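## Task

Press in each drive blank that carries a blue sticker as far as it will go so that it latches, and leave every other blank untouched. The rack is loose on the table, so it may tilt only a little (more than that fails) and must finish in its original place.

## Robot and tools

Robot: two arms, left_arm and right_arm, each ending in a two-finger gripper with a wrist camera. Root links sit at roughly left_arm (-0.013, +0.284, +0.012) m and right_arm (-0.052, -0.301, +0.035) m. A camera stand is fixed behind the arms.

Frames: the scene frame has its origin at table-top height, halfway between the nominal bases, with +z up, +x reaching out over the table and left_arm on the +y side (image left/right does not follow arm names). Reported hand positions, quaternions (wxyz) and Hand targets use the scene frame and may be off by a few cm. Each gripper's fingers point along its own +z and spread along its own y; end_effector_position is the spot between the pads, about 1 cm inside the fingertips.

execute_actions(actions, cameras): actions is a list of actions; each action is a table of up to 15 rows, one row per 1/30 s step, and a shorter table repeats its final row to fill 15 steps. Every row is a single list of 14 numbers, each in [-1, 1], covering both arms even if one is idle: left_arm dx, dy, dz, rx, ry, rz, opening, then right_arm in that order. The six pose numbers are offsets, not poses: measured from that arm's Hand target as it stood when the action began, along that Hand target's own axes, and every row counts from that same starting point. Scale: 1.0 equals 0.6 m of travel or 180 degrees; rx, ry, rz form one rotation vector. Repeating an offset in a later action moves the arm further. Opening is absolute: +1 fully open (0.094 m), -1 shut. Sending all six pose zeros re-requests the current Hand target; always resend the gripper's current opening, since 0 is itself a command (half open). Images come back only for an empty actions list or when cameras names them.

move(target, speed, blend, opening_speed, grip_force, blocking, cameras): target is one 14-number row laid out as above, or a list of up to 15 such rows; all rows are offsets from the Hand targets at the start of the move, not from the previous row. speed is top path speed in m/s, 0.002 to 2.9 (default 0.25), one value or one per target; rotation is capped at twice that in rad/s. blend (m) rounds corners between listed targets; 0 stops at each. opening_speed (per second on the -1..+1 scale, at least 0.2) makes fingers change gradually. grip_force sets a per-pad force limit of about 10 to 50 N, one number or one per arm, and persists. blocking=false returns after about 0.5 s while the motion continues. A move lasts at most 10 s of path. Paths are straight and do not avoid obstacles or the other arm; avoid routing a gripper near its own arm's base. The result adds a move: line: done (within 10 mm and 2 degrees), off_target, moving, held or fault, plus limits such as paced (pose clipped) or held (steps withheld).

wait(seconds): 0 to 10 s with each arm keeping its last command; ends early if a running move finishes. stop(): brakes the running move. zoom_image(camera, region): region [x0, y0, x1, y1] in pixels, at most 504 wide and 504 high, on the newest image of cam_head_left, cam_head_right, cam_left_wrist or cam_right_wrist (all 672x504). read_manual(section) only returns licence text. finished_scene(scene) ends the current scene, given its number; it cannot be undone, so call it only once the blanks are latched and stay so without the robot.

Reading results: Hand target is the last commanded pose after clipping; grippers often rest a few cm short of it due to friction and weight, which is not evidence of contact. Send the missing distance as a fresh offset if needed. Commanded orientation is clipped to within 40 degrees of the measured one per step. grip_measured is finger opening on the command scale; the last Joint positions number is the opening in metres. Joint velocities may say within noise. Joint torques include the arm's own weight and are noisy, with offsets; positive means toward a larger joint angle; numbers 1 to 3 wrap at ±28 N m. Tool commands lists current gripper commands.

Cautions: the rack is free-standing, so push the blanks with gentle, slow straight moves along the slot direction, brace or watch the rack, and do not shove it hard or tip it; it must stay where it began. Faster moves and targets set far past contact press harder. An arm blocked by something keeps pushing until you command its target back past the gripper. Keep the two arms, their grippers and wrist cameras apart; a press between arms can fail the task, and the clearance check does not protect grippers. Do not knock anything off the table, slam into fixed or heavy things, or strain a wrist camera cable. Holding loads, stretched reach or pushing at an unreachable pose heats motors: MOTOR HOT appears near 75 °C, and an OVER-TEMPERATURE FAULT folds and disables that arm.

Each tool is called after "Call:" as name(argument=value, ...), one argument or row to a line, values as JSON.

## Session

Call:
execute_actions(
  actions=[],
)

Scene clock: 0.00 s.
left_arm: end_effector_position=(+0.2984, +0.1626, +0.1430) grip_measured=+1.000 end_effector_quat_wxyz=(+0.630, +0.017, +0.745, -0.218) | right_arm: end_effector_position=(+0.2499, -0.1156, +0.2255) grip_measured=+1.000 end_effector_quat_wxyz=(+0.536, -0.103, +0.780, +0.307)
Joint positions: left_arm=[-0.352 1.314 0.055 1.147 -0.038 -0.314 0.094] | right_arm=[0.488 0.997 0.393 0.359 -0.195 0.339 0.094]
Joint velocities: within noise
Joint torques (N m): no reading
Heat: left arm: 32 °C; right arm: 31 °C.
Hand target: left_arm +0.3014, +0.1601, +0.1567; +0.646, +0.019, +0.730, -0.221 | right_arm +0.2513, -0.1167, +0.2344; +0.546, -0.106, +0.773, +0.307
Tool commands: left_gripper/opening=+1.0 right_gripper/opening=+1.0

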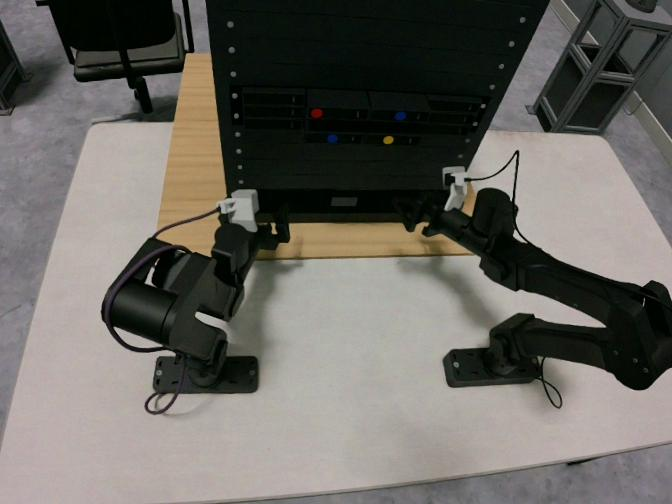

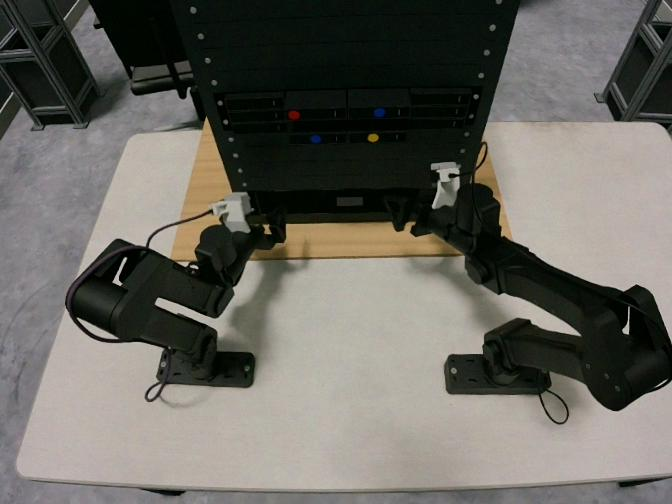

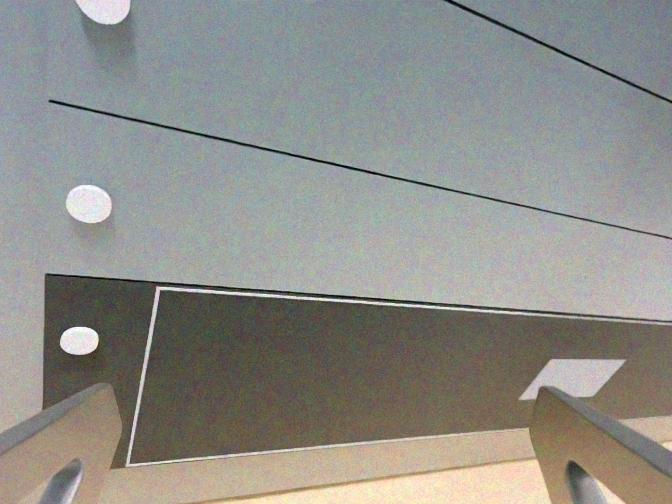

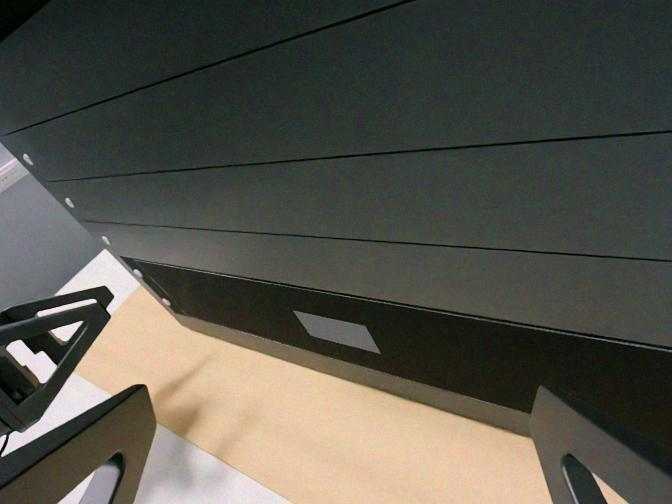

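Call:
zoom_image(
  camera="cam_head_left",
  region=[220, 70, 500, 230],
)

Call:
zoom_image(
  camera="cam_head_right",
  region=[200, 70, 500, 230],
)

Scaled by 1.800 from the camera's 672x504 image, which has a finer 960x720 frame.

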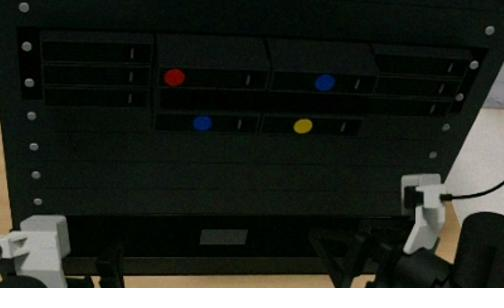

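Scaled by 1.680 from the camera's 672x504 image, which has a finer 960x720 frame.

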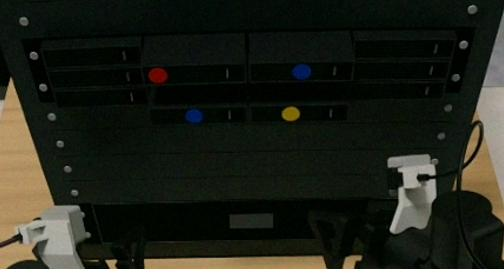

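Call:
move(
  target=[-0.287,-0.188,-0.132,-0.109,-0.038,0.092,-1,-0.211,0.070,-0.126,0.190,-0.105,-0.093,-1],
  cameras=["all"],
)

Scene clock: 5.60 s.
left_arm: end_effector_position=(+0.2213, +0.1269, +0.3453) grip_measured=-0.996 end_effector_quat_wxyz=(+0.707, +0.011, +0.707, +0.005) | right_arm: end_effector_position=(+0.2198, -0.1461, +0.3645) grip_measured=-0.985 end_effector_quat_wxyz=(+0.698, -0.018, +0.716, -0.008)
Joint positions: left_arm=[-1.199 0.833 0.674 0.156 -1.231 0.019 0] | right_arm=[1.065 0.898 0.708 0.144 1.012 0.003 0.001]
Joint torques (N m): left_arm=[-0.58 -0.05 9.4 0.95 -0.08 -0.05] | right_arm=[0.34 -1.28 9.02 1.45 0.1 -0.13]
Heat: left arm: 33 °C; right arm: 32 °C.
Hand target: left_arm +0.2203, +0.1304, +0.3597; +0.707, +0.001, +0.707, +0.000 | right_arm +0.2199, -0.1497, +0.3808; +0.708, +0.000, +0.706, +0.000
Off the commanded pose: left_arm 0.015 m, 1 deg | right_arm 0.017 m, 3 deg.
move: off_target (left_arm, right_arm)

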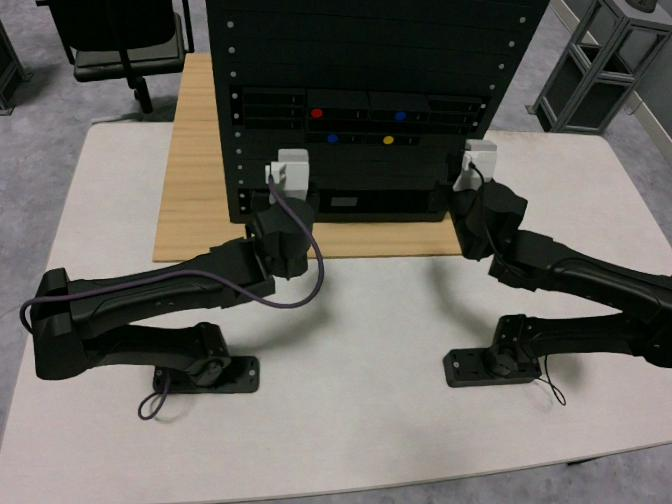

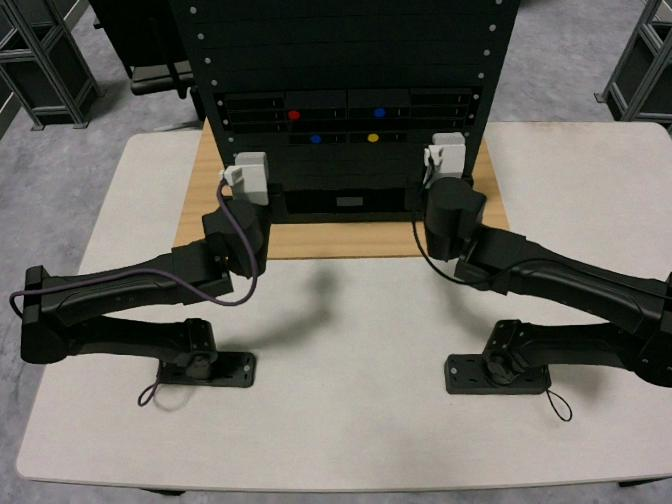

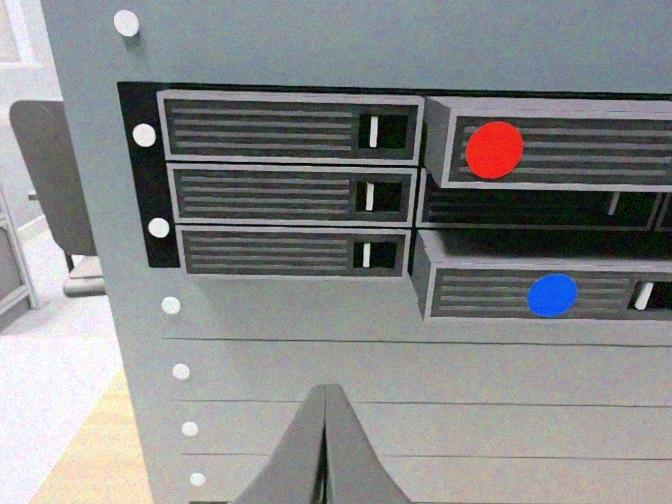

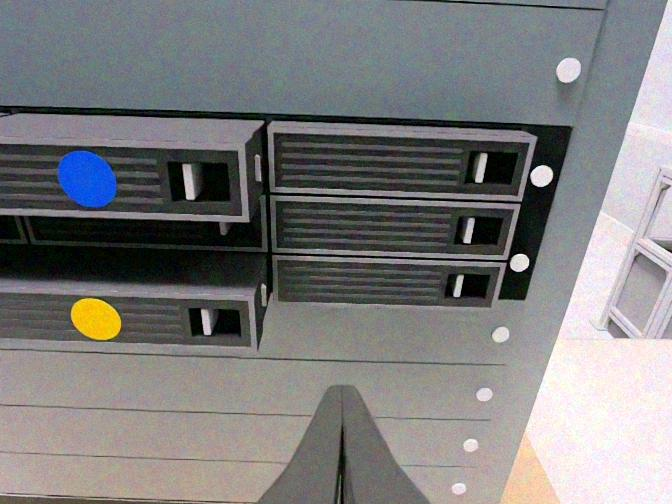

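Call:
move(
  target=[0,-0.143,0.05,0,0,0,-1,0,0,0,0,0,0,-1],
  cameras=["all"],
)

Scene clock: 11.63 s.
left_arm: end_effector_position=(+0.2495, +0.0442, +0.3332) grip_measured=-0.996 end_effector_quat_wxyz=(+0.691, +0.047, +0.720, +0.039) | right_arm: end_effector_position=(+0.2198, -0.1461, +0.3645) grip_measured=-0.985 end_effector_quat_wxyz=(+0.698, -0.018, +0.716, -0.008)
Joint positions: left_arm=[-1.199 1.229 0.871 0.235 -1.23 0.005 0] | right_arm=[1.065 0.898 0.708 0.144 1.012 0.003 0.001]
Joint torques (N m): left_arm=[-0.03 -3.37 9.09 2.09 -0.06 -0.15] | right_arm=[0.35 -1.26 9.01 1.45 0.1 -0.13]
Heat: left arm: 33 °C; right arm: 33 °C.
Hand target: left_arm +0.2502, +0.0445, +0.3596; +0.707, +0.001, +0.707, +0.000 | right_arm +0.2199, -0.1497, +0.3808; +0.708, +0.000, +0.706, +0.000
Off the commanded pose: left_arm 0.026 m, 7 deg | right_arm 0.017 m, 3 deg.
move: off_target (left_arm, right_arm)

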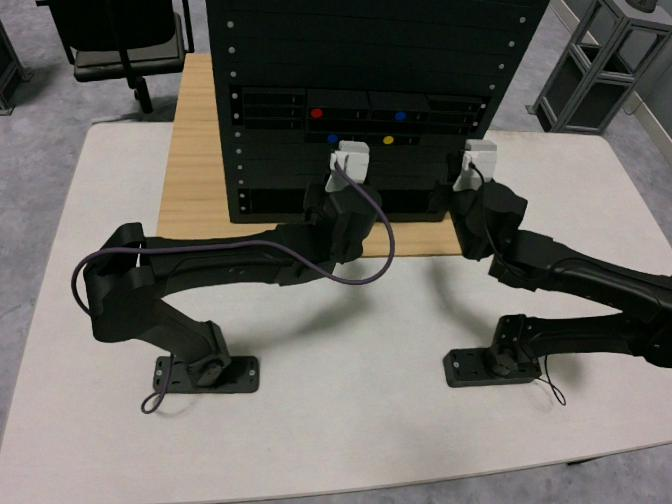

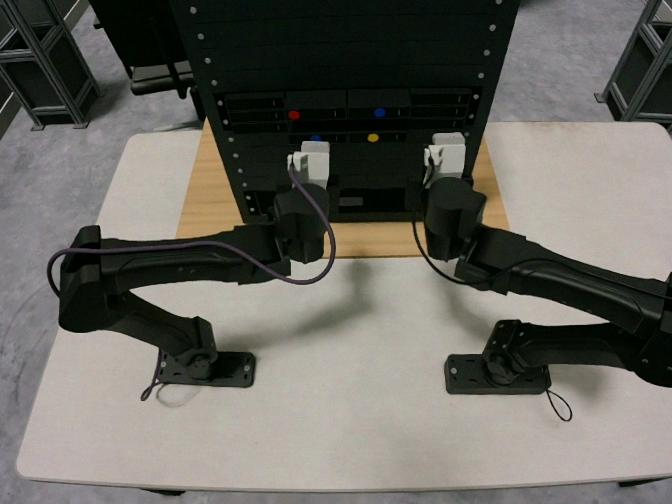

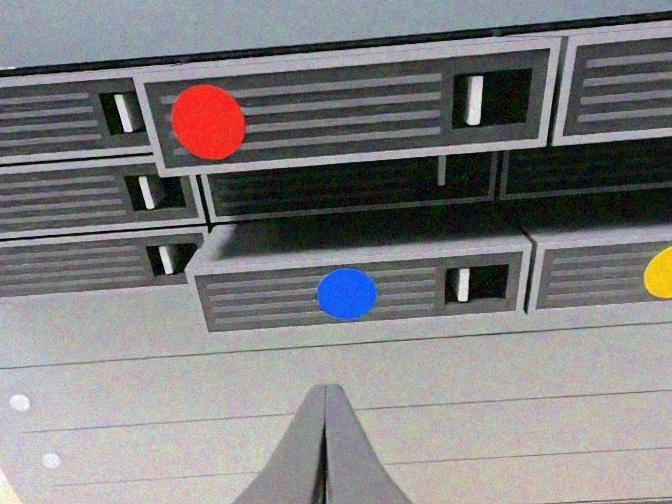

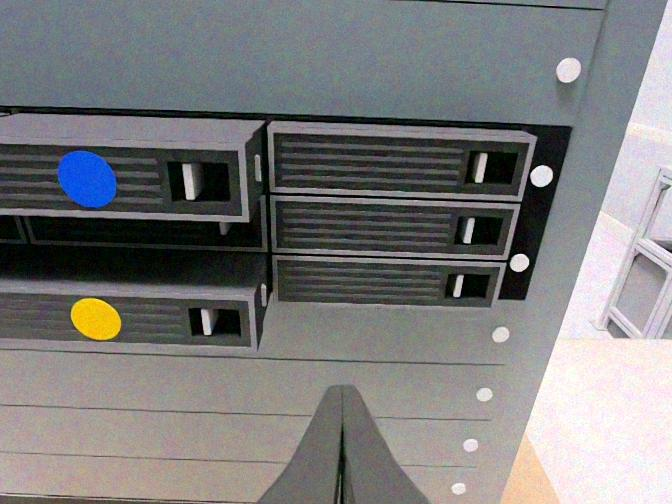

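Call:
move(
  target=[-0.017,-0.015,0.018,0,-0.013,-0.039,-1,0,0,0,0,0,0,-1],
  cameras=["cam_left_wrist"],
  speed=0.1,
)

Scene clock: 15.80 s.
left_arm: end_effector_position=(+0.2565, +0.0359, +0.3462) grip_measured=-0.996 end_effector_quat_wxyz=(+0.708, -0.007, +0.706, -0.006) | right_arm: end_effector_position=(+0.2198, -0.1461, +0.3645) grip_measured=-0.985 end_effector_quat_wxyz=(+0.698, -0.018, +0.716, -0.008)
Joint positions: left_arm=[-1.186 1.278 0.888 0.397 -1.23 -0.012 0] | right_arm=[1.065 0.898 0.708 0.144 1.012 0.003 0.001]
Joint torques (N m): left_arm=[0.8 -3.22 8.87 2.03 0.19 -0.05] | right_arm=[0.34 -1.29 8.99 1.45 0.09 -0.13]
Heat: left arm: 33 °C; right arm: 33 °C.
Hand target: left_arm +0.2610, +0.0355, +0.3698; +0.720, -0.042, +0.692, -0.043 | right_arm +0.2199, -0.1497, +0.3808; +0.708, +0.000, +0.706, +0.000
Off the commanded pose: left_arm 0.024 m, 6 deg | right_arm 0.017 m, 3 deg.
move: off_target (left_arm, right_arm)
Images, in order (width x height): cam_left_wrist 672x504.

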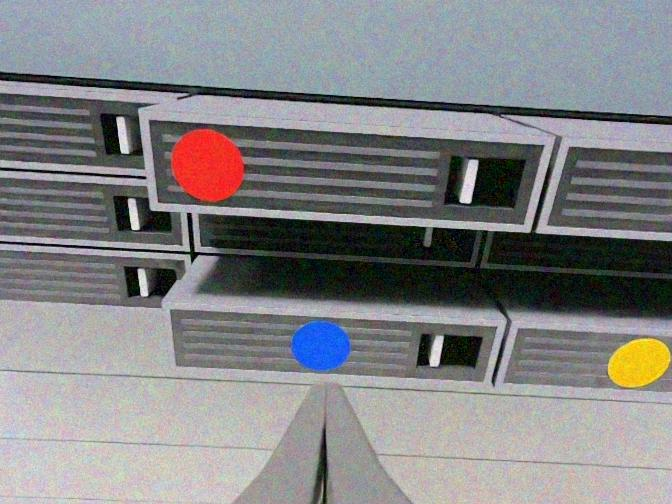

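Call:
move(
  target=[0.003,0,0.06,0,0,0.008,-1,0,0,0,0,0,0,-1],
  cameras=["all"],
  speed=0.06,
)

Scene clock: 18.30 s.
left_arm: end_effector_position=(+0.2957, +0.0406, +0.3433) grip_measured=-0.996 end_effector_quat_wxyz=(+0.706, -0.008, +0.709, +0.006) | right_arm: end_effector_position=(+0.2198, -0.1461, +0.3645) grip_measured=-0.985 end_effector_quat_wxyz=(+0.698, -0.018, +0.716, -0.008)
Joint positions: left_arm=[-1.051 1.338 0.93 0.399 -1.113 -0.012 0] | right_arm=[1.065 0.898 0.708 0.144 1.012 0.003 0.001]
Joint torques (N m): left_arm=[0.54 -3.95 9.31 2.03 0.18 -0.05] | right_arm=[0.35 -1.25 9.02 1.45 0.09 -0.13]
Heat: left arm: 33 °C; right arm: 34 °C.
Hand target: left_arm +0.2970, +0.0353, +0.3694; +0.720, -0.034, +0.692, -0.034 | right_arm +0.2199, -0.1497, +0.3808; +0.708, +0.000, +0.706, +0.000
Off the commanded pose: left_arm 0.027 m, 6 deg | right_arm 0.017 m, 3 deg.
move: off_target (left_arm, right_arm)

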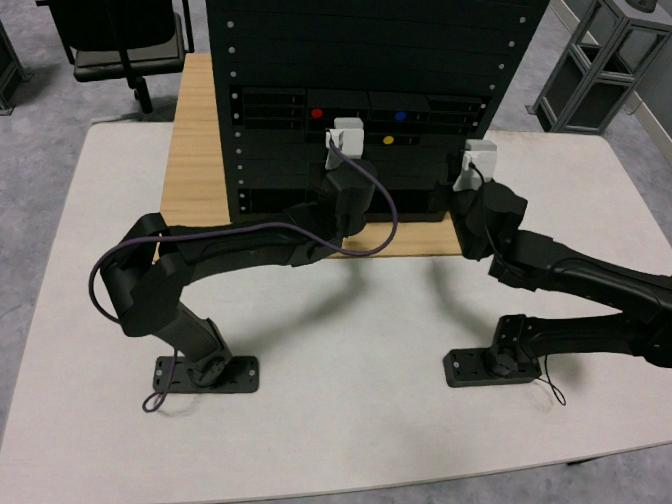

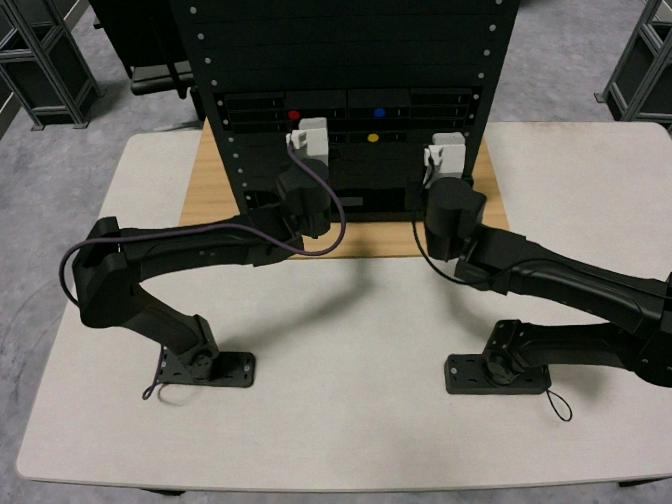

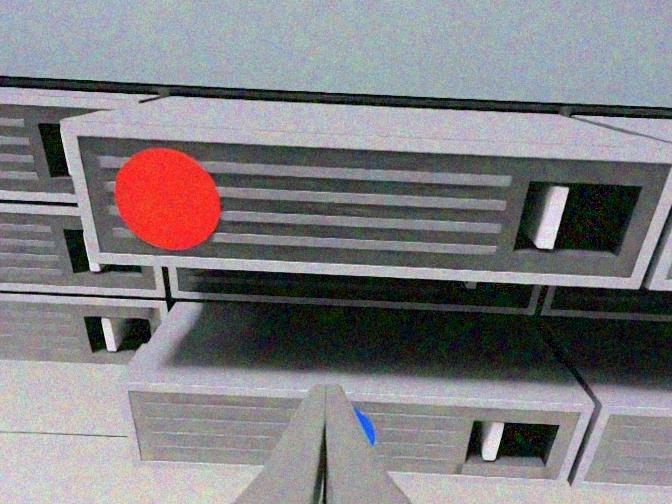

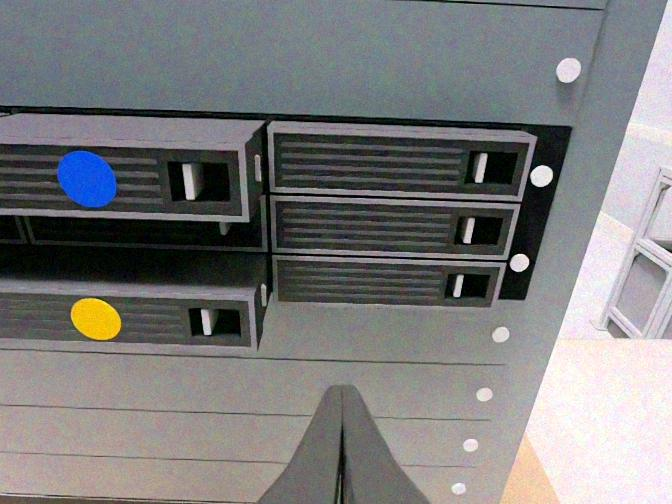

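Call:
move(
  target=[0.003,-0.008,0.03,0,0,0.01,-1,0,0,0,0,0,0,-1],
  cameras=["cam_left_wrist"],
  speed=0.06,
)

Scene clock: 20.30 s.
left_arm: end_effector_position=(+0.3107, +0.0321, +0.3411) grip_measured=-0.996 end_effector_quat_wxyz=(+0.703, +0.004, +0.711, +0.010) | right_arm: end_effector_position=(+0.2198, -0.1461, +0.3645) grip_measured=-0.985 end_effector_quat_wxyz=(+0.698, -0.018, +0.716, -0.008)
Joint positions: left_arm=[-1.016 1.39 0.97 0.399 -1.067 0.001 0] | right_arm=[1.065 0.898 0.708 0.144 1.012 0.003 0.001]
Joint torques (N m): left_arm=[0.72 -4.37 9.32 2.13 0.18 0.09] | right_arm=[0.36 -1.29 8.99 1.45 0.1 -0.13]
Heat: left arm: 34 °C; right arm: 34 °C.
Hand target: left_arm +0.3151, +0.0304, +0.3688; +0.721, -0.023, +0.692, -0.023 | right_arm +0.2199, -0.1497, +0.3808; +0.708, +0.000, +0.706, +0.000
Off the commanded pose: left_arm 0.028 m, 6 deg | right_arm 0.017 m, 3 deg.
move: off_target (left_arm, right_arm)
Images, in order (width x height): cam_left_wrist 672x504.

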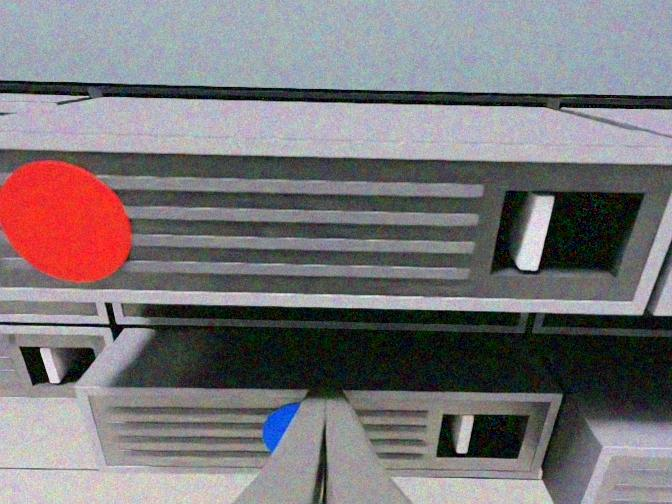

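Call:
move(
  target=[0.003,-0.008,0.03,0,0,0,-1,0,0,0,0,0,0,-1],
  cameras=["cam_left_wrist"],
  speed=0.06,
)

Scene clock: 21.73 s.
left_arm: end_effector_position=(+0.3264, +0.0270, +0.3398) grip_measured=-0.996 end_effector_quat_wxyz=(+0.702, +0.006, +0.712, +0.012) | right_arm: end_effector_position=(+0.2198, -0.1461, +0.3645) grip_measured=-0.985 end_effector_quat_wxyz=(+0.698, -0.018, +0.716, -0.008)
Joint positions: left_arm=[-0.979 1.439 1.011 0.399 -1.031 0.001 0] | right_arm=[1.065 0.898 0.708 0.144 1.012 0.003 0.001]
Joint torques (N m): left_arm=[0.9 -4.62 9.36 2.18 0.27 0.02] | right_arm=[0.35 -1.26 9.01 1.45 0.09 -0.14]
Heat: left arm: 34 °C; right arm: 34 °C.
Hand target: left_arm +0.3331, +0.0255, +0.3680; +0.721, -0.023, +0.692, -0.023 | right_arm +0.2199, -0.1497, +0.3808; +0.708, +0.000, +0.706, +0.000
Off the commanded pose: left_arm 0.029 m, 6 deg | right_arm 0.017 m, 3 deg.
move: off_target (left_arm, right_arm)
Images, in order (width x height): cam_left_wrist 672x504.

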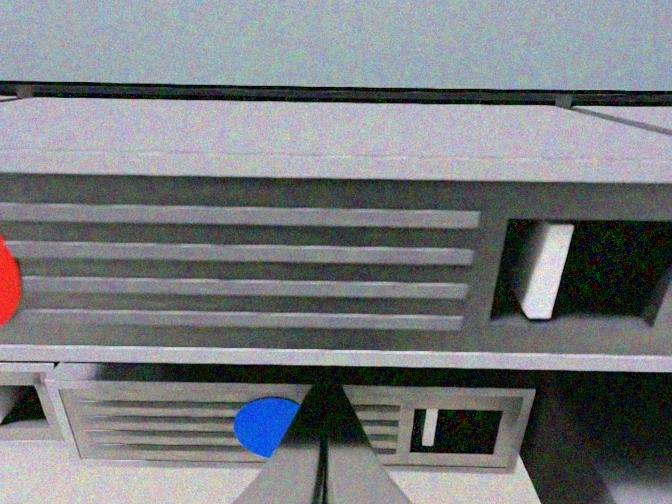

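Call:
move(
  target=[0.003,0,0.02,0,0,0,-1,0,0,0,0,0,0,-1],
  cameras=["cam_left_wrist","cam_head_left"],
  speed=0.05,
)

Scene clock: 23.07 s.
left_arm: end_effector_position=(+0.3324, +0.0265, +0.3398) grip_measured=-0.996 end_effector_quat_wxyz=(+0.701, +0.007, +0.713, +0.011) | right_arm: end_effector_position=(+0.2198, -0.1461, +0.3645) grip_measured=-0.985 end_effector_quat_wxyz=(+0.698, -0.018, +0.716, -0.008)
Joint positions: left_arm=[-0.962 1.452 1.022 0.4 -1.011 0.001 0] | right_arm=[1.065 0.898 0.708 0.144 1.012 0.003 0.001]
Joint torques (N m): left_arm=[2.25 -3.84 9.89 2.25 0.36 -0.01] | right_arm=[0.35 -1.25 9.01 1.45 0.1 -0.13]
Heat: left arm: 34 °C; right arm: 34 °C.
Hand target: left_arm +0.3452, +0.0254, +0.3667; +0.721, -0.023, +0.692, -0.023 | right_arm +0.2199, -0.1497, +0.3808; +0.708, +0.000, +0.706, +0.000
Off the commanded pose: left_arm 0.030 m, 6 deg | right_arm 0.017 m, 3 deg.
move: off_target (left_arm, right_arm)
Images, in order (width x height): cam_head_left 672x504, cam_left_wrist 672x504.

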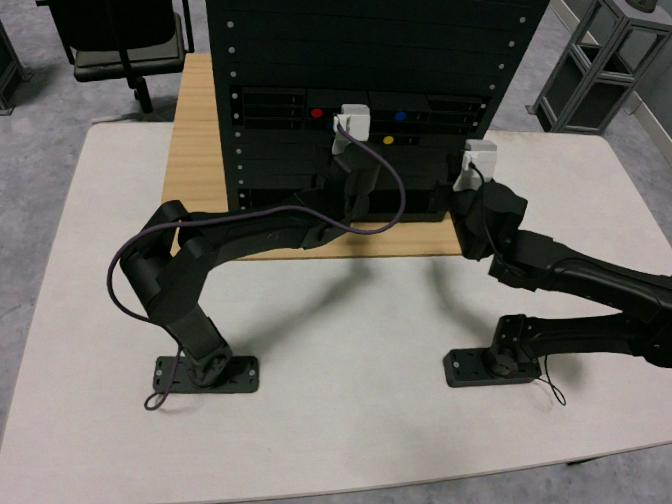

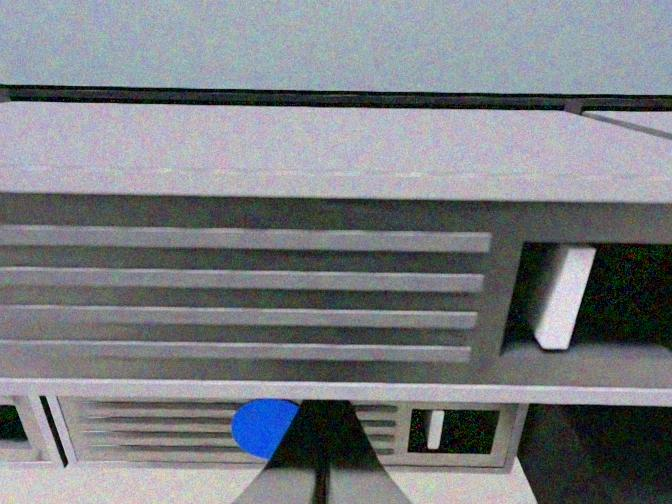

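Call:
move(
  target=[0.003,0,0.025,0,0,0,-1,0,0,0,0,0,0,-1],
  cameras=["cam_left_wrist","cam_head_left"],
  speed=0.05,
)

Scene clock: 24.53 s.
left_arm: end_effector_position=(+0.3331, +0.0260, +0.3399) grip_measured=-0.996 end_effector_quat_wxyz=(+0.701, +0.006, +0.713, +0.012) | right_arm: end_effector_position=(+0.2198, -0.1461, +0.3645) grip_measured=-0.985 end_effector_quat_wxyz=(+0.698, -0.018, +0.716, -0.008)
Joint positions: left_arm=[-0.962 1.456 1.026 0.4 -1.014 0.001 0] | right_arm=[1.065 0.898 0.708 0.144 1.012 0.003 0.001]
Joint torques (N m): left_arm=[5.35 -2.21 10.95 2.33 0.77 -0.01] | right_arm=[0.35 -1.25 9.03 1.44 0.1 -0.14]
Heat: left arm: 34 °C; right arm: 34 °C.
Hand target: left_arm +0.3603, +0.0253, +0.3655; +0.721, -0.023, +0.692, -0.023 | right_arm +0.2199, -0.1497, +0.3808; +0.708, +0.000, +0.706, +0.000
Off the commanded pose: left_arm 0.037 m, 6 deg | right_arm 0.017 m, 3 deg.
move: off_target (left_arm, right_arm)
Images, in order (width x height): cam_head_left 672x504, cam_left_wrist 672x504.

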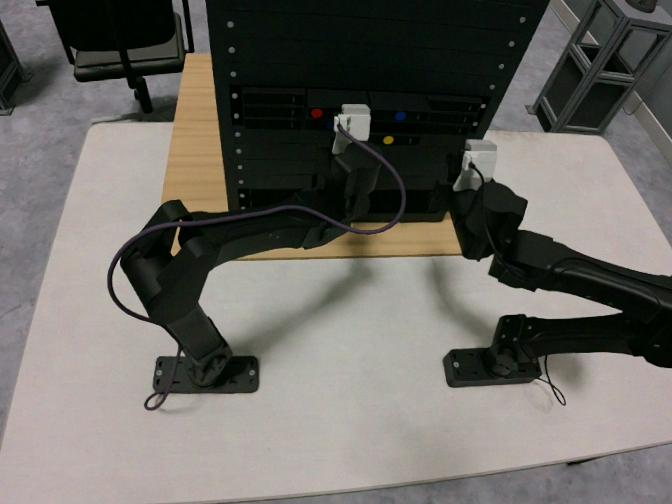

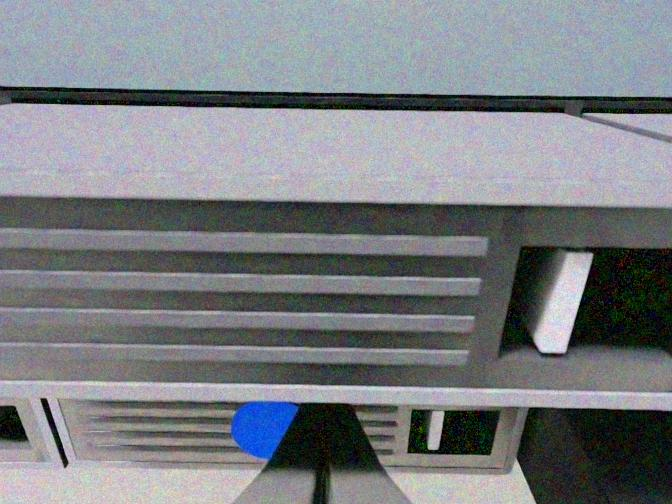

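Call:
move(
  target=[
    [0,0,-0.20,0,0,0,-1,0,0,0,0,0,0,-1],
    [0,0.2,-0.26,0,0,0,-1,0,0,0,0,0,0,-1],
  ],
  blend=[0.03,0],
  cameras=["all"],
)

Scene clock: 27.43 s.
left_arm: end_effector_position=(+0.2071, +0.1458, +0.3545) grip_measured=-0.996 end_effector_quat_wxyz=(+0.725, -0.035, +0.688, -0.029) | right_arm: end_effector_position=(+0.2198, -0.1461, +0.3645) grip_measured=-0.985 end_effector_quat_wxyz=(+0.698, -0.018, +0.716, -0.008)
Joint positions: left_arm=[-1.255 0.741 0.592 0.347 -1.304 0.1 0] | right_arm=[1.065 0.898 0.708 0.144 1.012 0.003 0.001]
Joint torques (N m): left_arm=[-0.7 0.36 5.74 0.84 0.03 0.03] | right_arm=[0.34 -1.25 8.99 1.45 0.09 -0.13]
Heat: left arm: 34 °C; right arm: 34 °C.
Hand target: left_arm +0.2046, +0.1449, +0.3515; +0.721, -0.023, +0.692, -0.023 | right_arm +0.2199, -0.1497, +0.3808; +0.708, +0.000, +0.706, +0.000
Off the commanded pose: left_arm 0.004 m, 2 deg | right_arm 0.017 m, 3 deg.
move: off_target (right_arm)

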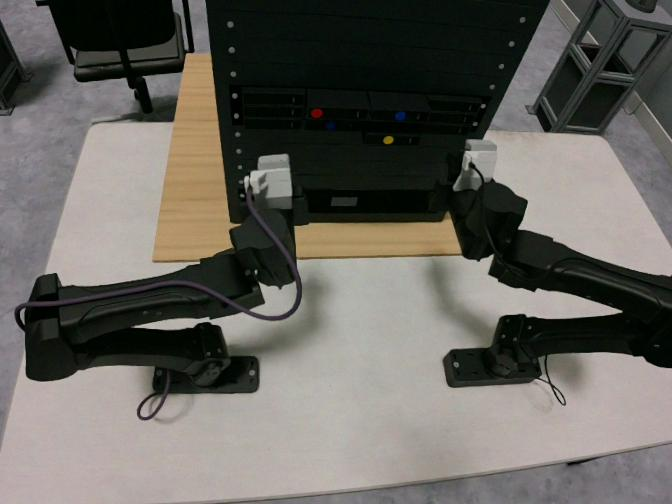

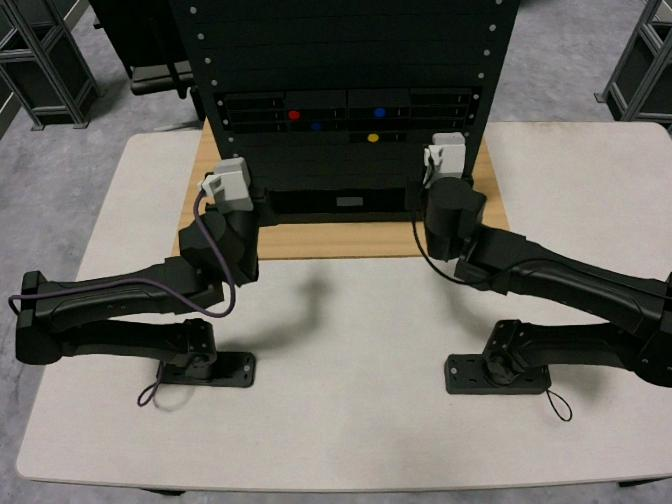

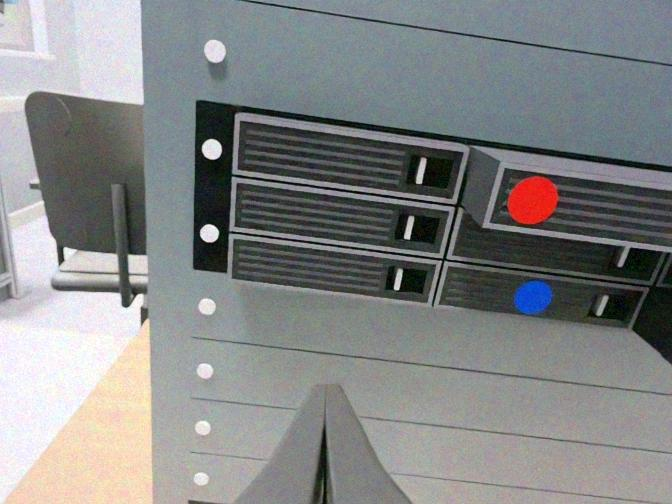

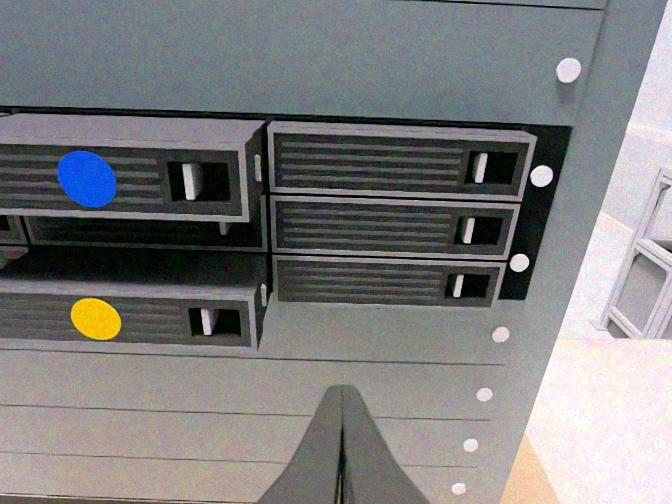

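Call:
move(
  target=[0,0,0,0,0,0,-1,-0.075,0.128,0.067,0,-0.015,0,-1],
  cameras=["cam_right_wrist"],
)

Scene clock: 29.93 s.
left_arm: end_effector_position=(+0.2071, +0.1457, +0.3539) grip_measured=-0.996 end_effector_quat_wxyz=(+0.724, -0.033, +0.688, -0.027) | right_arm: end_effector_position=(+0.2579, -0.0707, +0.4039) grip_measured=-0.985 end_effector_quat_wxyz=(+0.710, -0.026, +0.704, -0.019)
Joint positions: left_arm=[-1.255 0.741 0.592 0.342 -1.304 0.1 0] | right_arm=[1.091 1.264 1.01 0.269 1.042 -0.077 0.001]
Joint torques (N m): left_arm=[-0.7 0.31 5.87 0.84 0.03 0.01] | right_arm=[-0.2 -4.07 9.44 1.73 0.04 -0.13]
Heat: left arm: 34 °C; right arm: 35 °C.
Hand target: left_arm +0.2046, +0.1449, +0.3515; +0.721, -0.023, +0.692, -0.023 | right_arm +0.2600, -0.0729, +0.4258; +0.724, +0.000, +0.690, +0.000
Off the commanded pose: left_arm 0.004 m, 1 deg | right_arm 0.022 m, 4 deg.
move: off_target (right_arm)
Images, in order (width x height): cam_right_wrist 672x504.

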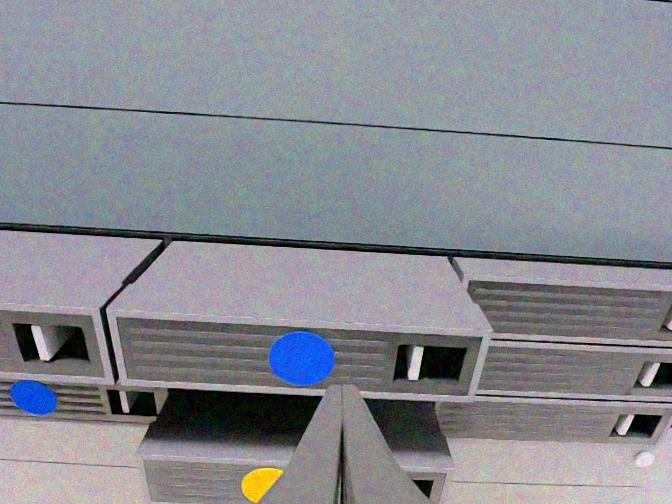

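Call:
move(
  target=[
    [0,0,0,0,0,0,-1,0,0.02,0.012,0,0,0,-1],
    [0,0,0,0,0,0,-1,0.003,0.02,0.08,0,0,0,-1],
  ],
  blend=[0.005,0],
  speed=0.06,
  cameras=["cam_right_wrist"],
)

Scene clock: 32.23 s.
left_arm: end_effector_position=(+0.2071, +0.1457, +0.3539) grip_measured=-0.996 end_effector_quat_wxyz=(+0.724, -0.033, +0.688, -0.027) | right_arm: end_effector_position=(+0.3061, -0.0636, +0.4051) grip_measured=-0.985 end_effector_quat_wxyz=(+0.708, -0.023, +0.705, -0.027)
Joint positions: left_arm=[-1.255 0.741 0.592 0.342 -1.304 0.1 0] | right_arm=[0.967 1.4 1.122 0.285 0.935 -0.077 0.001]
Joint torques (N m): left_arm=[-0.72 0.36 5.86 0.83 0.04 0.01] | right_arm=[-0.5 -5.11 9.51 1.78 -0.09 0.04]
Heat: left arm: 34 °C; right arm: 35 °C.
Hand target: left_arm +0.2046, +0.1449, +0.3515; +0.721, -0.023, +0.692, -0.023 | right_arm +0.3080, -0.0609, +0.4264; +0.724, +0.000, +0.690, +0.000
Off the commanded pose: left_arm 0.004 m, 1 deg | right_arm 0.022 m, 5 deg.
move: off_target (right_arm)
Images, in order (width x height): cam_right_wrist 672x504.

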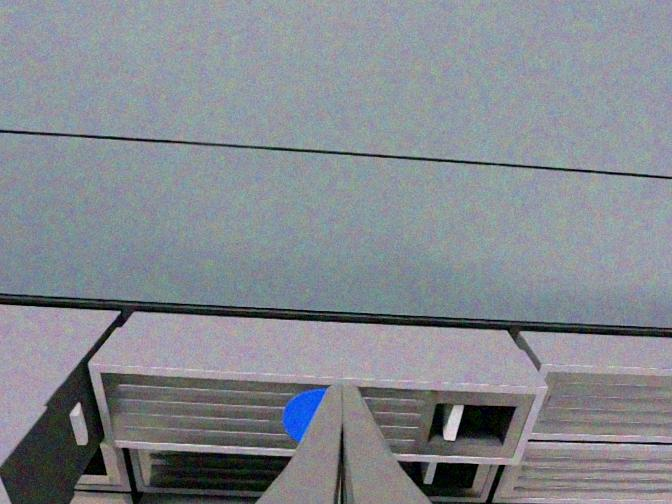

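Call:
move(
  target=[0,0,0,0,0,0,-1,0.010,0.01,0.035,0,0,0,-1],
  speed=0.06,
  cameras=["cam_right_wrist"],
)

Call:
move(
  target=[0,0,0,0,0,0,-1,0.002,0,0.02,0,0,0,-1],
  speed=0.05,
  cameras=["cam_right_wrist"],
)

Scene clock: 33.83 s.
left_arm: end_effector_position=(+0.2071, +0.1457, +0.3539) grip_measured=-0.996 end_effector_quat_wxyz=(+0.724, -0.033, +0.688, -0.027) | right_arm: end_effector_position=(+0.3151, -0.0585, +0.4042) grip_measured=-0.985 end_effector_quat_wxyz=(+0.708, -0.021, +0.705, -0.028)
Joint positions: left_arm=[-1.255 0.741 0.592 0.342 -1.304 0.1 0] | right_arm=[0.955 1.438 1.15 0.298 0.926 -0.077 0.001]
Joint torques (N m): left_arm=[-0.72 0.29 5.86 0.83 0.04 0] | right_arm=[-2.29 -3.44 10.32 1.89 -0.38 0.08]
Heat: left arm: 33 °C; right arm: 35 °C.
Hand target: left_arm +0.2046, +0.1449, +0.3515; +0.721, -0.023, +0.692, -0.023 | right_arm +0.3293, -0.0549, +0.4214; +0.724, +0.000, +0.690, +0.000
Off the commanded pose: left_arm 0.004 m, 1 deg | right_arm 0.023 m, 5 deg.
move: off_target (right_arm)
Images, in order (width x height): cam_right_wrist 672x504.

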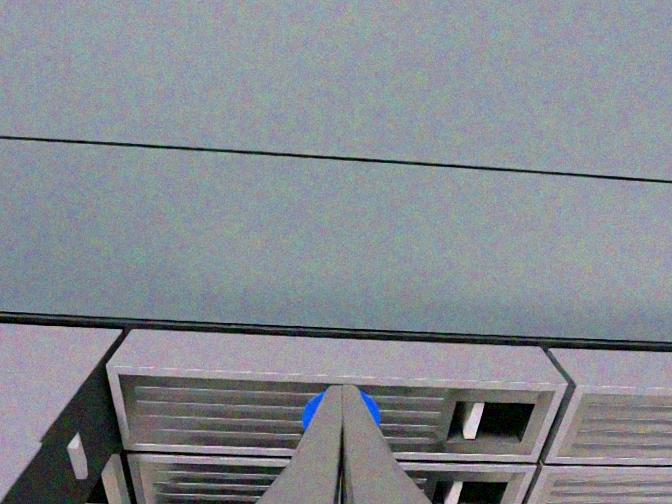

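Scene clock: 34.83 s.
left_arm: end_effector_position=(+0.2071, +0.1457, +0.3539) grip_measured=-0.996 end_effector_quat_wxyz=(+0.724, -0.033, +0.688, -0.027) | right_arm: end_effector_position=(+0.3158, -0.0584, +0.4050) grip_measured=-0.985 end_effector_quat_wxyz=(+0.709, -0.019, +0.705, -0.029)
Joint positions: left_arm=[-1.255 0.741 0.592 0.342 -1.304 0.1 0] | right_arm=[0.955 1.443 1.156 0.298 0.93 -0.077 0.001]
Joint torques (N m): left_arm=[-0.69 0.29 5.83 0.83 0.02 0] | right_arm=[-4.82 -2.15 11.29 1.94 -0.7 0.1]
Heat: left arm: 33 °C; right arm: 35 °C.
Hand target: left_arm +0.2046, +0.1449, +0.3515; +0.721, -0.023, +0.692, -0.023 | right_arm +0.3413, -0.0549, +0.4208; +0.724, +0.000, +0.690, +0.000
Off the commanded pose: left_arm 0.004 m, 1 deg | right_arm 0.030 m, 5 deg.
move: off_target (right_arm)
Images, in order (width x height): cam_right_wrist 672x504.

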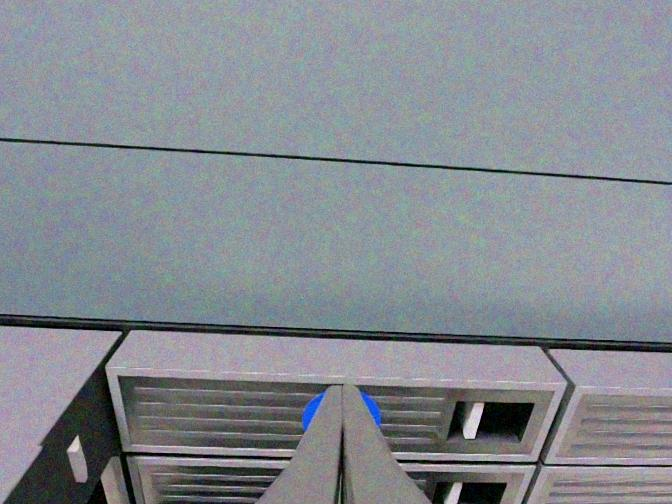

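Call:
move(
  target=[
    [0,0,0,0,0,0,-1,0,0,-0.18,0,0,0,-1],
    [0,0,0,0,0,0,-1,0.03,-0.15,-0.2,0,0,0,-1],
  ],
  blend=[0.03,0],
  cameras=["all"],
)

Scene clock: 37.13 s.
left_arm: end_effector_position=(+0.2071, +0.1457, +0.3539) grip_measured=-0.996 end_effector_quat_wxyz=(+0.724, -0.033, +0.688, -0.027) | right_arm: end_effector_position=(+0.2226, -0.1488, +0.4072) grip_measured=-0.985 end_effector_quat_wxyz=(+0.733, +0.023, +0.680, +0.009)
Joint positions: left_arm=[-1.255 0.741 0.592 0.342 -1.304 0.1 0] | right_arm=[1.06 0.928 0.763 0.312 1.039 -0.081 0.001]
Joint torques (N m): left_arm=[-0.76 0.29 5.78 0.82 0.01 -0.01] | right_arm=[-0.4 -1.58 5.57 0.78 -0.19 -0.08]
Heat: left arm: 33 °C; right arm: 35 °C.
Hand target: left_arm +0.2046, +0.1449, +0.3515; +0.721, -0.023, +0.692, -0.023 | right_arm +0.2224, -0.1449, +0.3970; +0.724, +0.000, +0.690, +0.000
Off the commanded pose: left_arm 0.004 m, 1 deg | right_arm 0.011 m, 3 deg.
move: off_target (right_arm)

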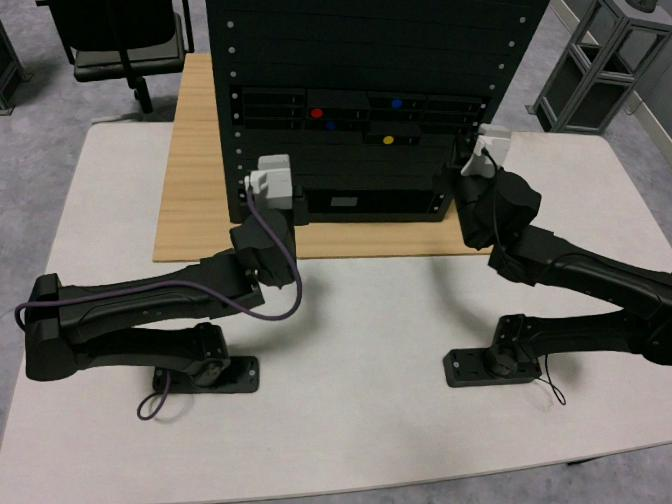

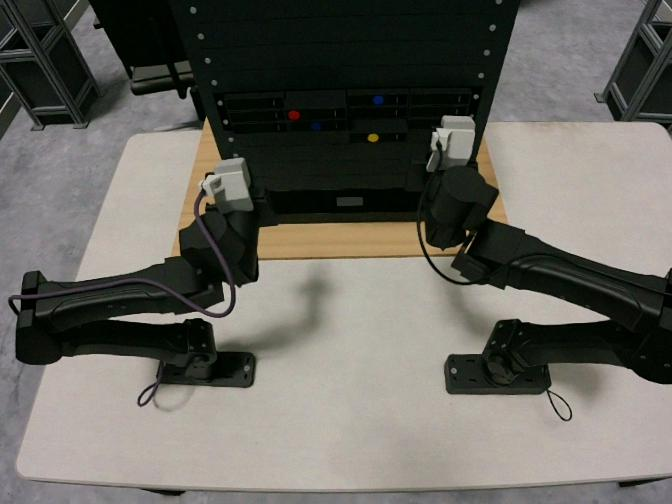

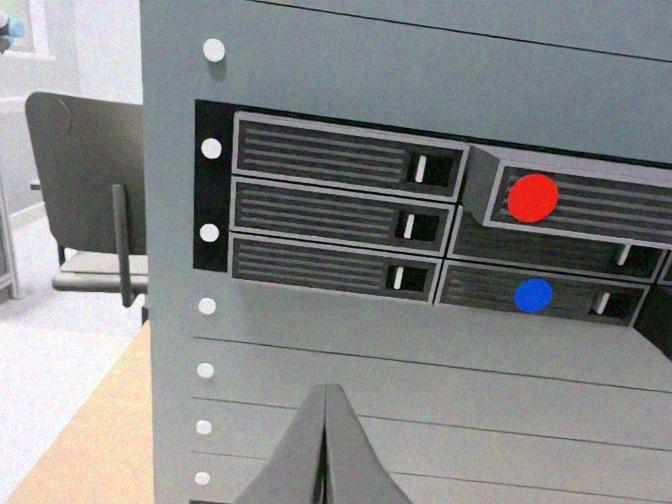

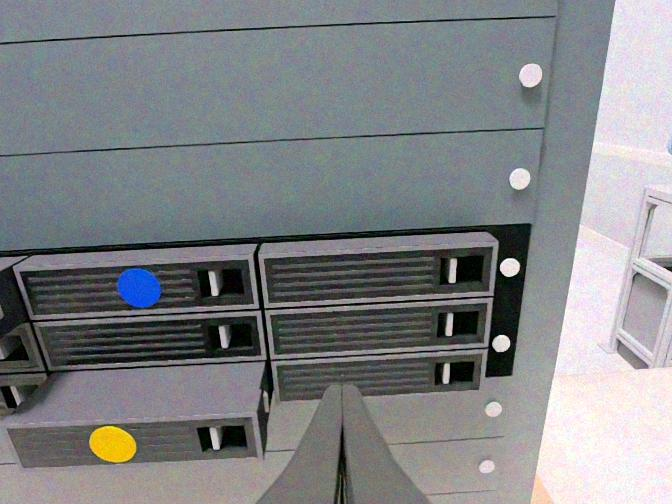

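Both latched and flush.

Call:
finished_scene(
  scene=1,
)

The scene is finished: the task was done.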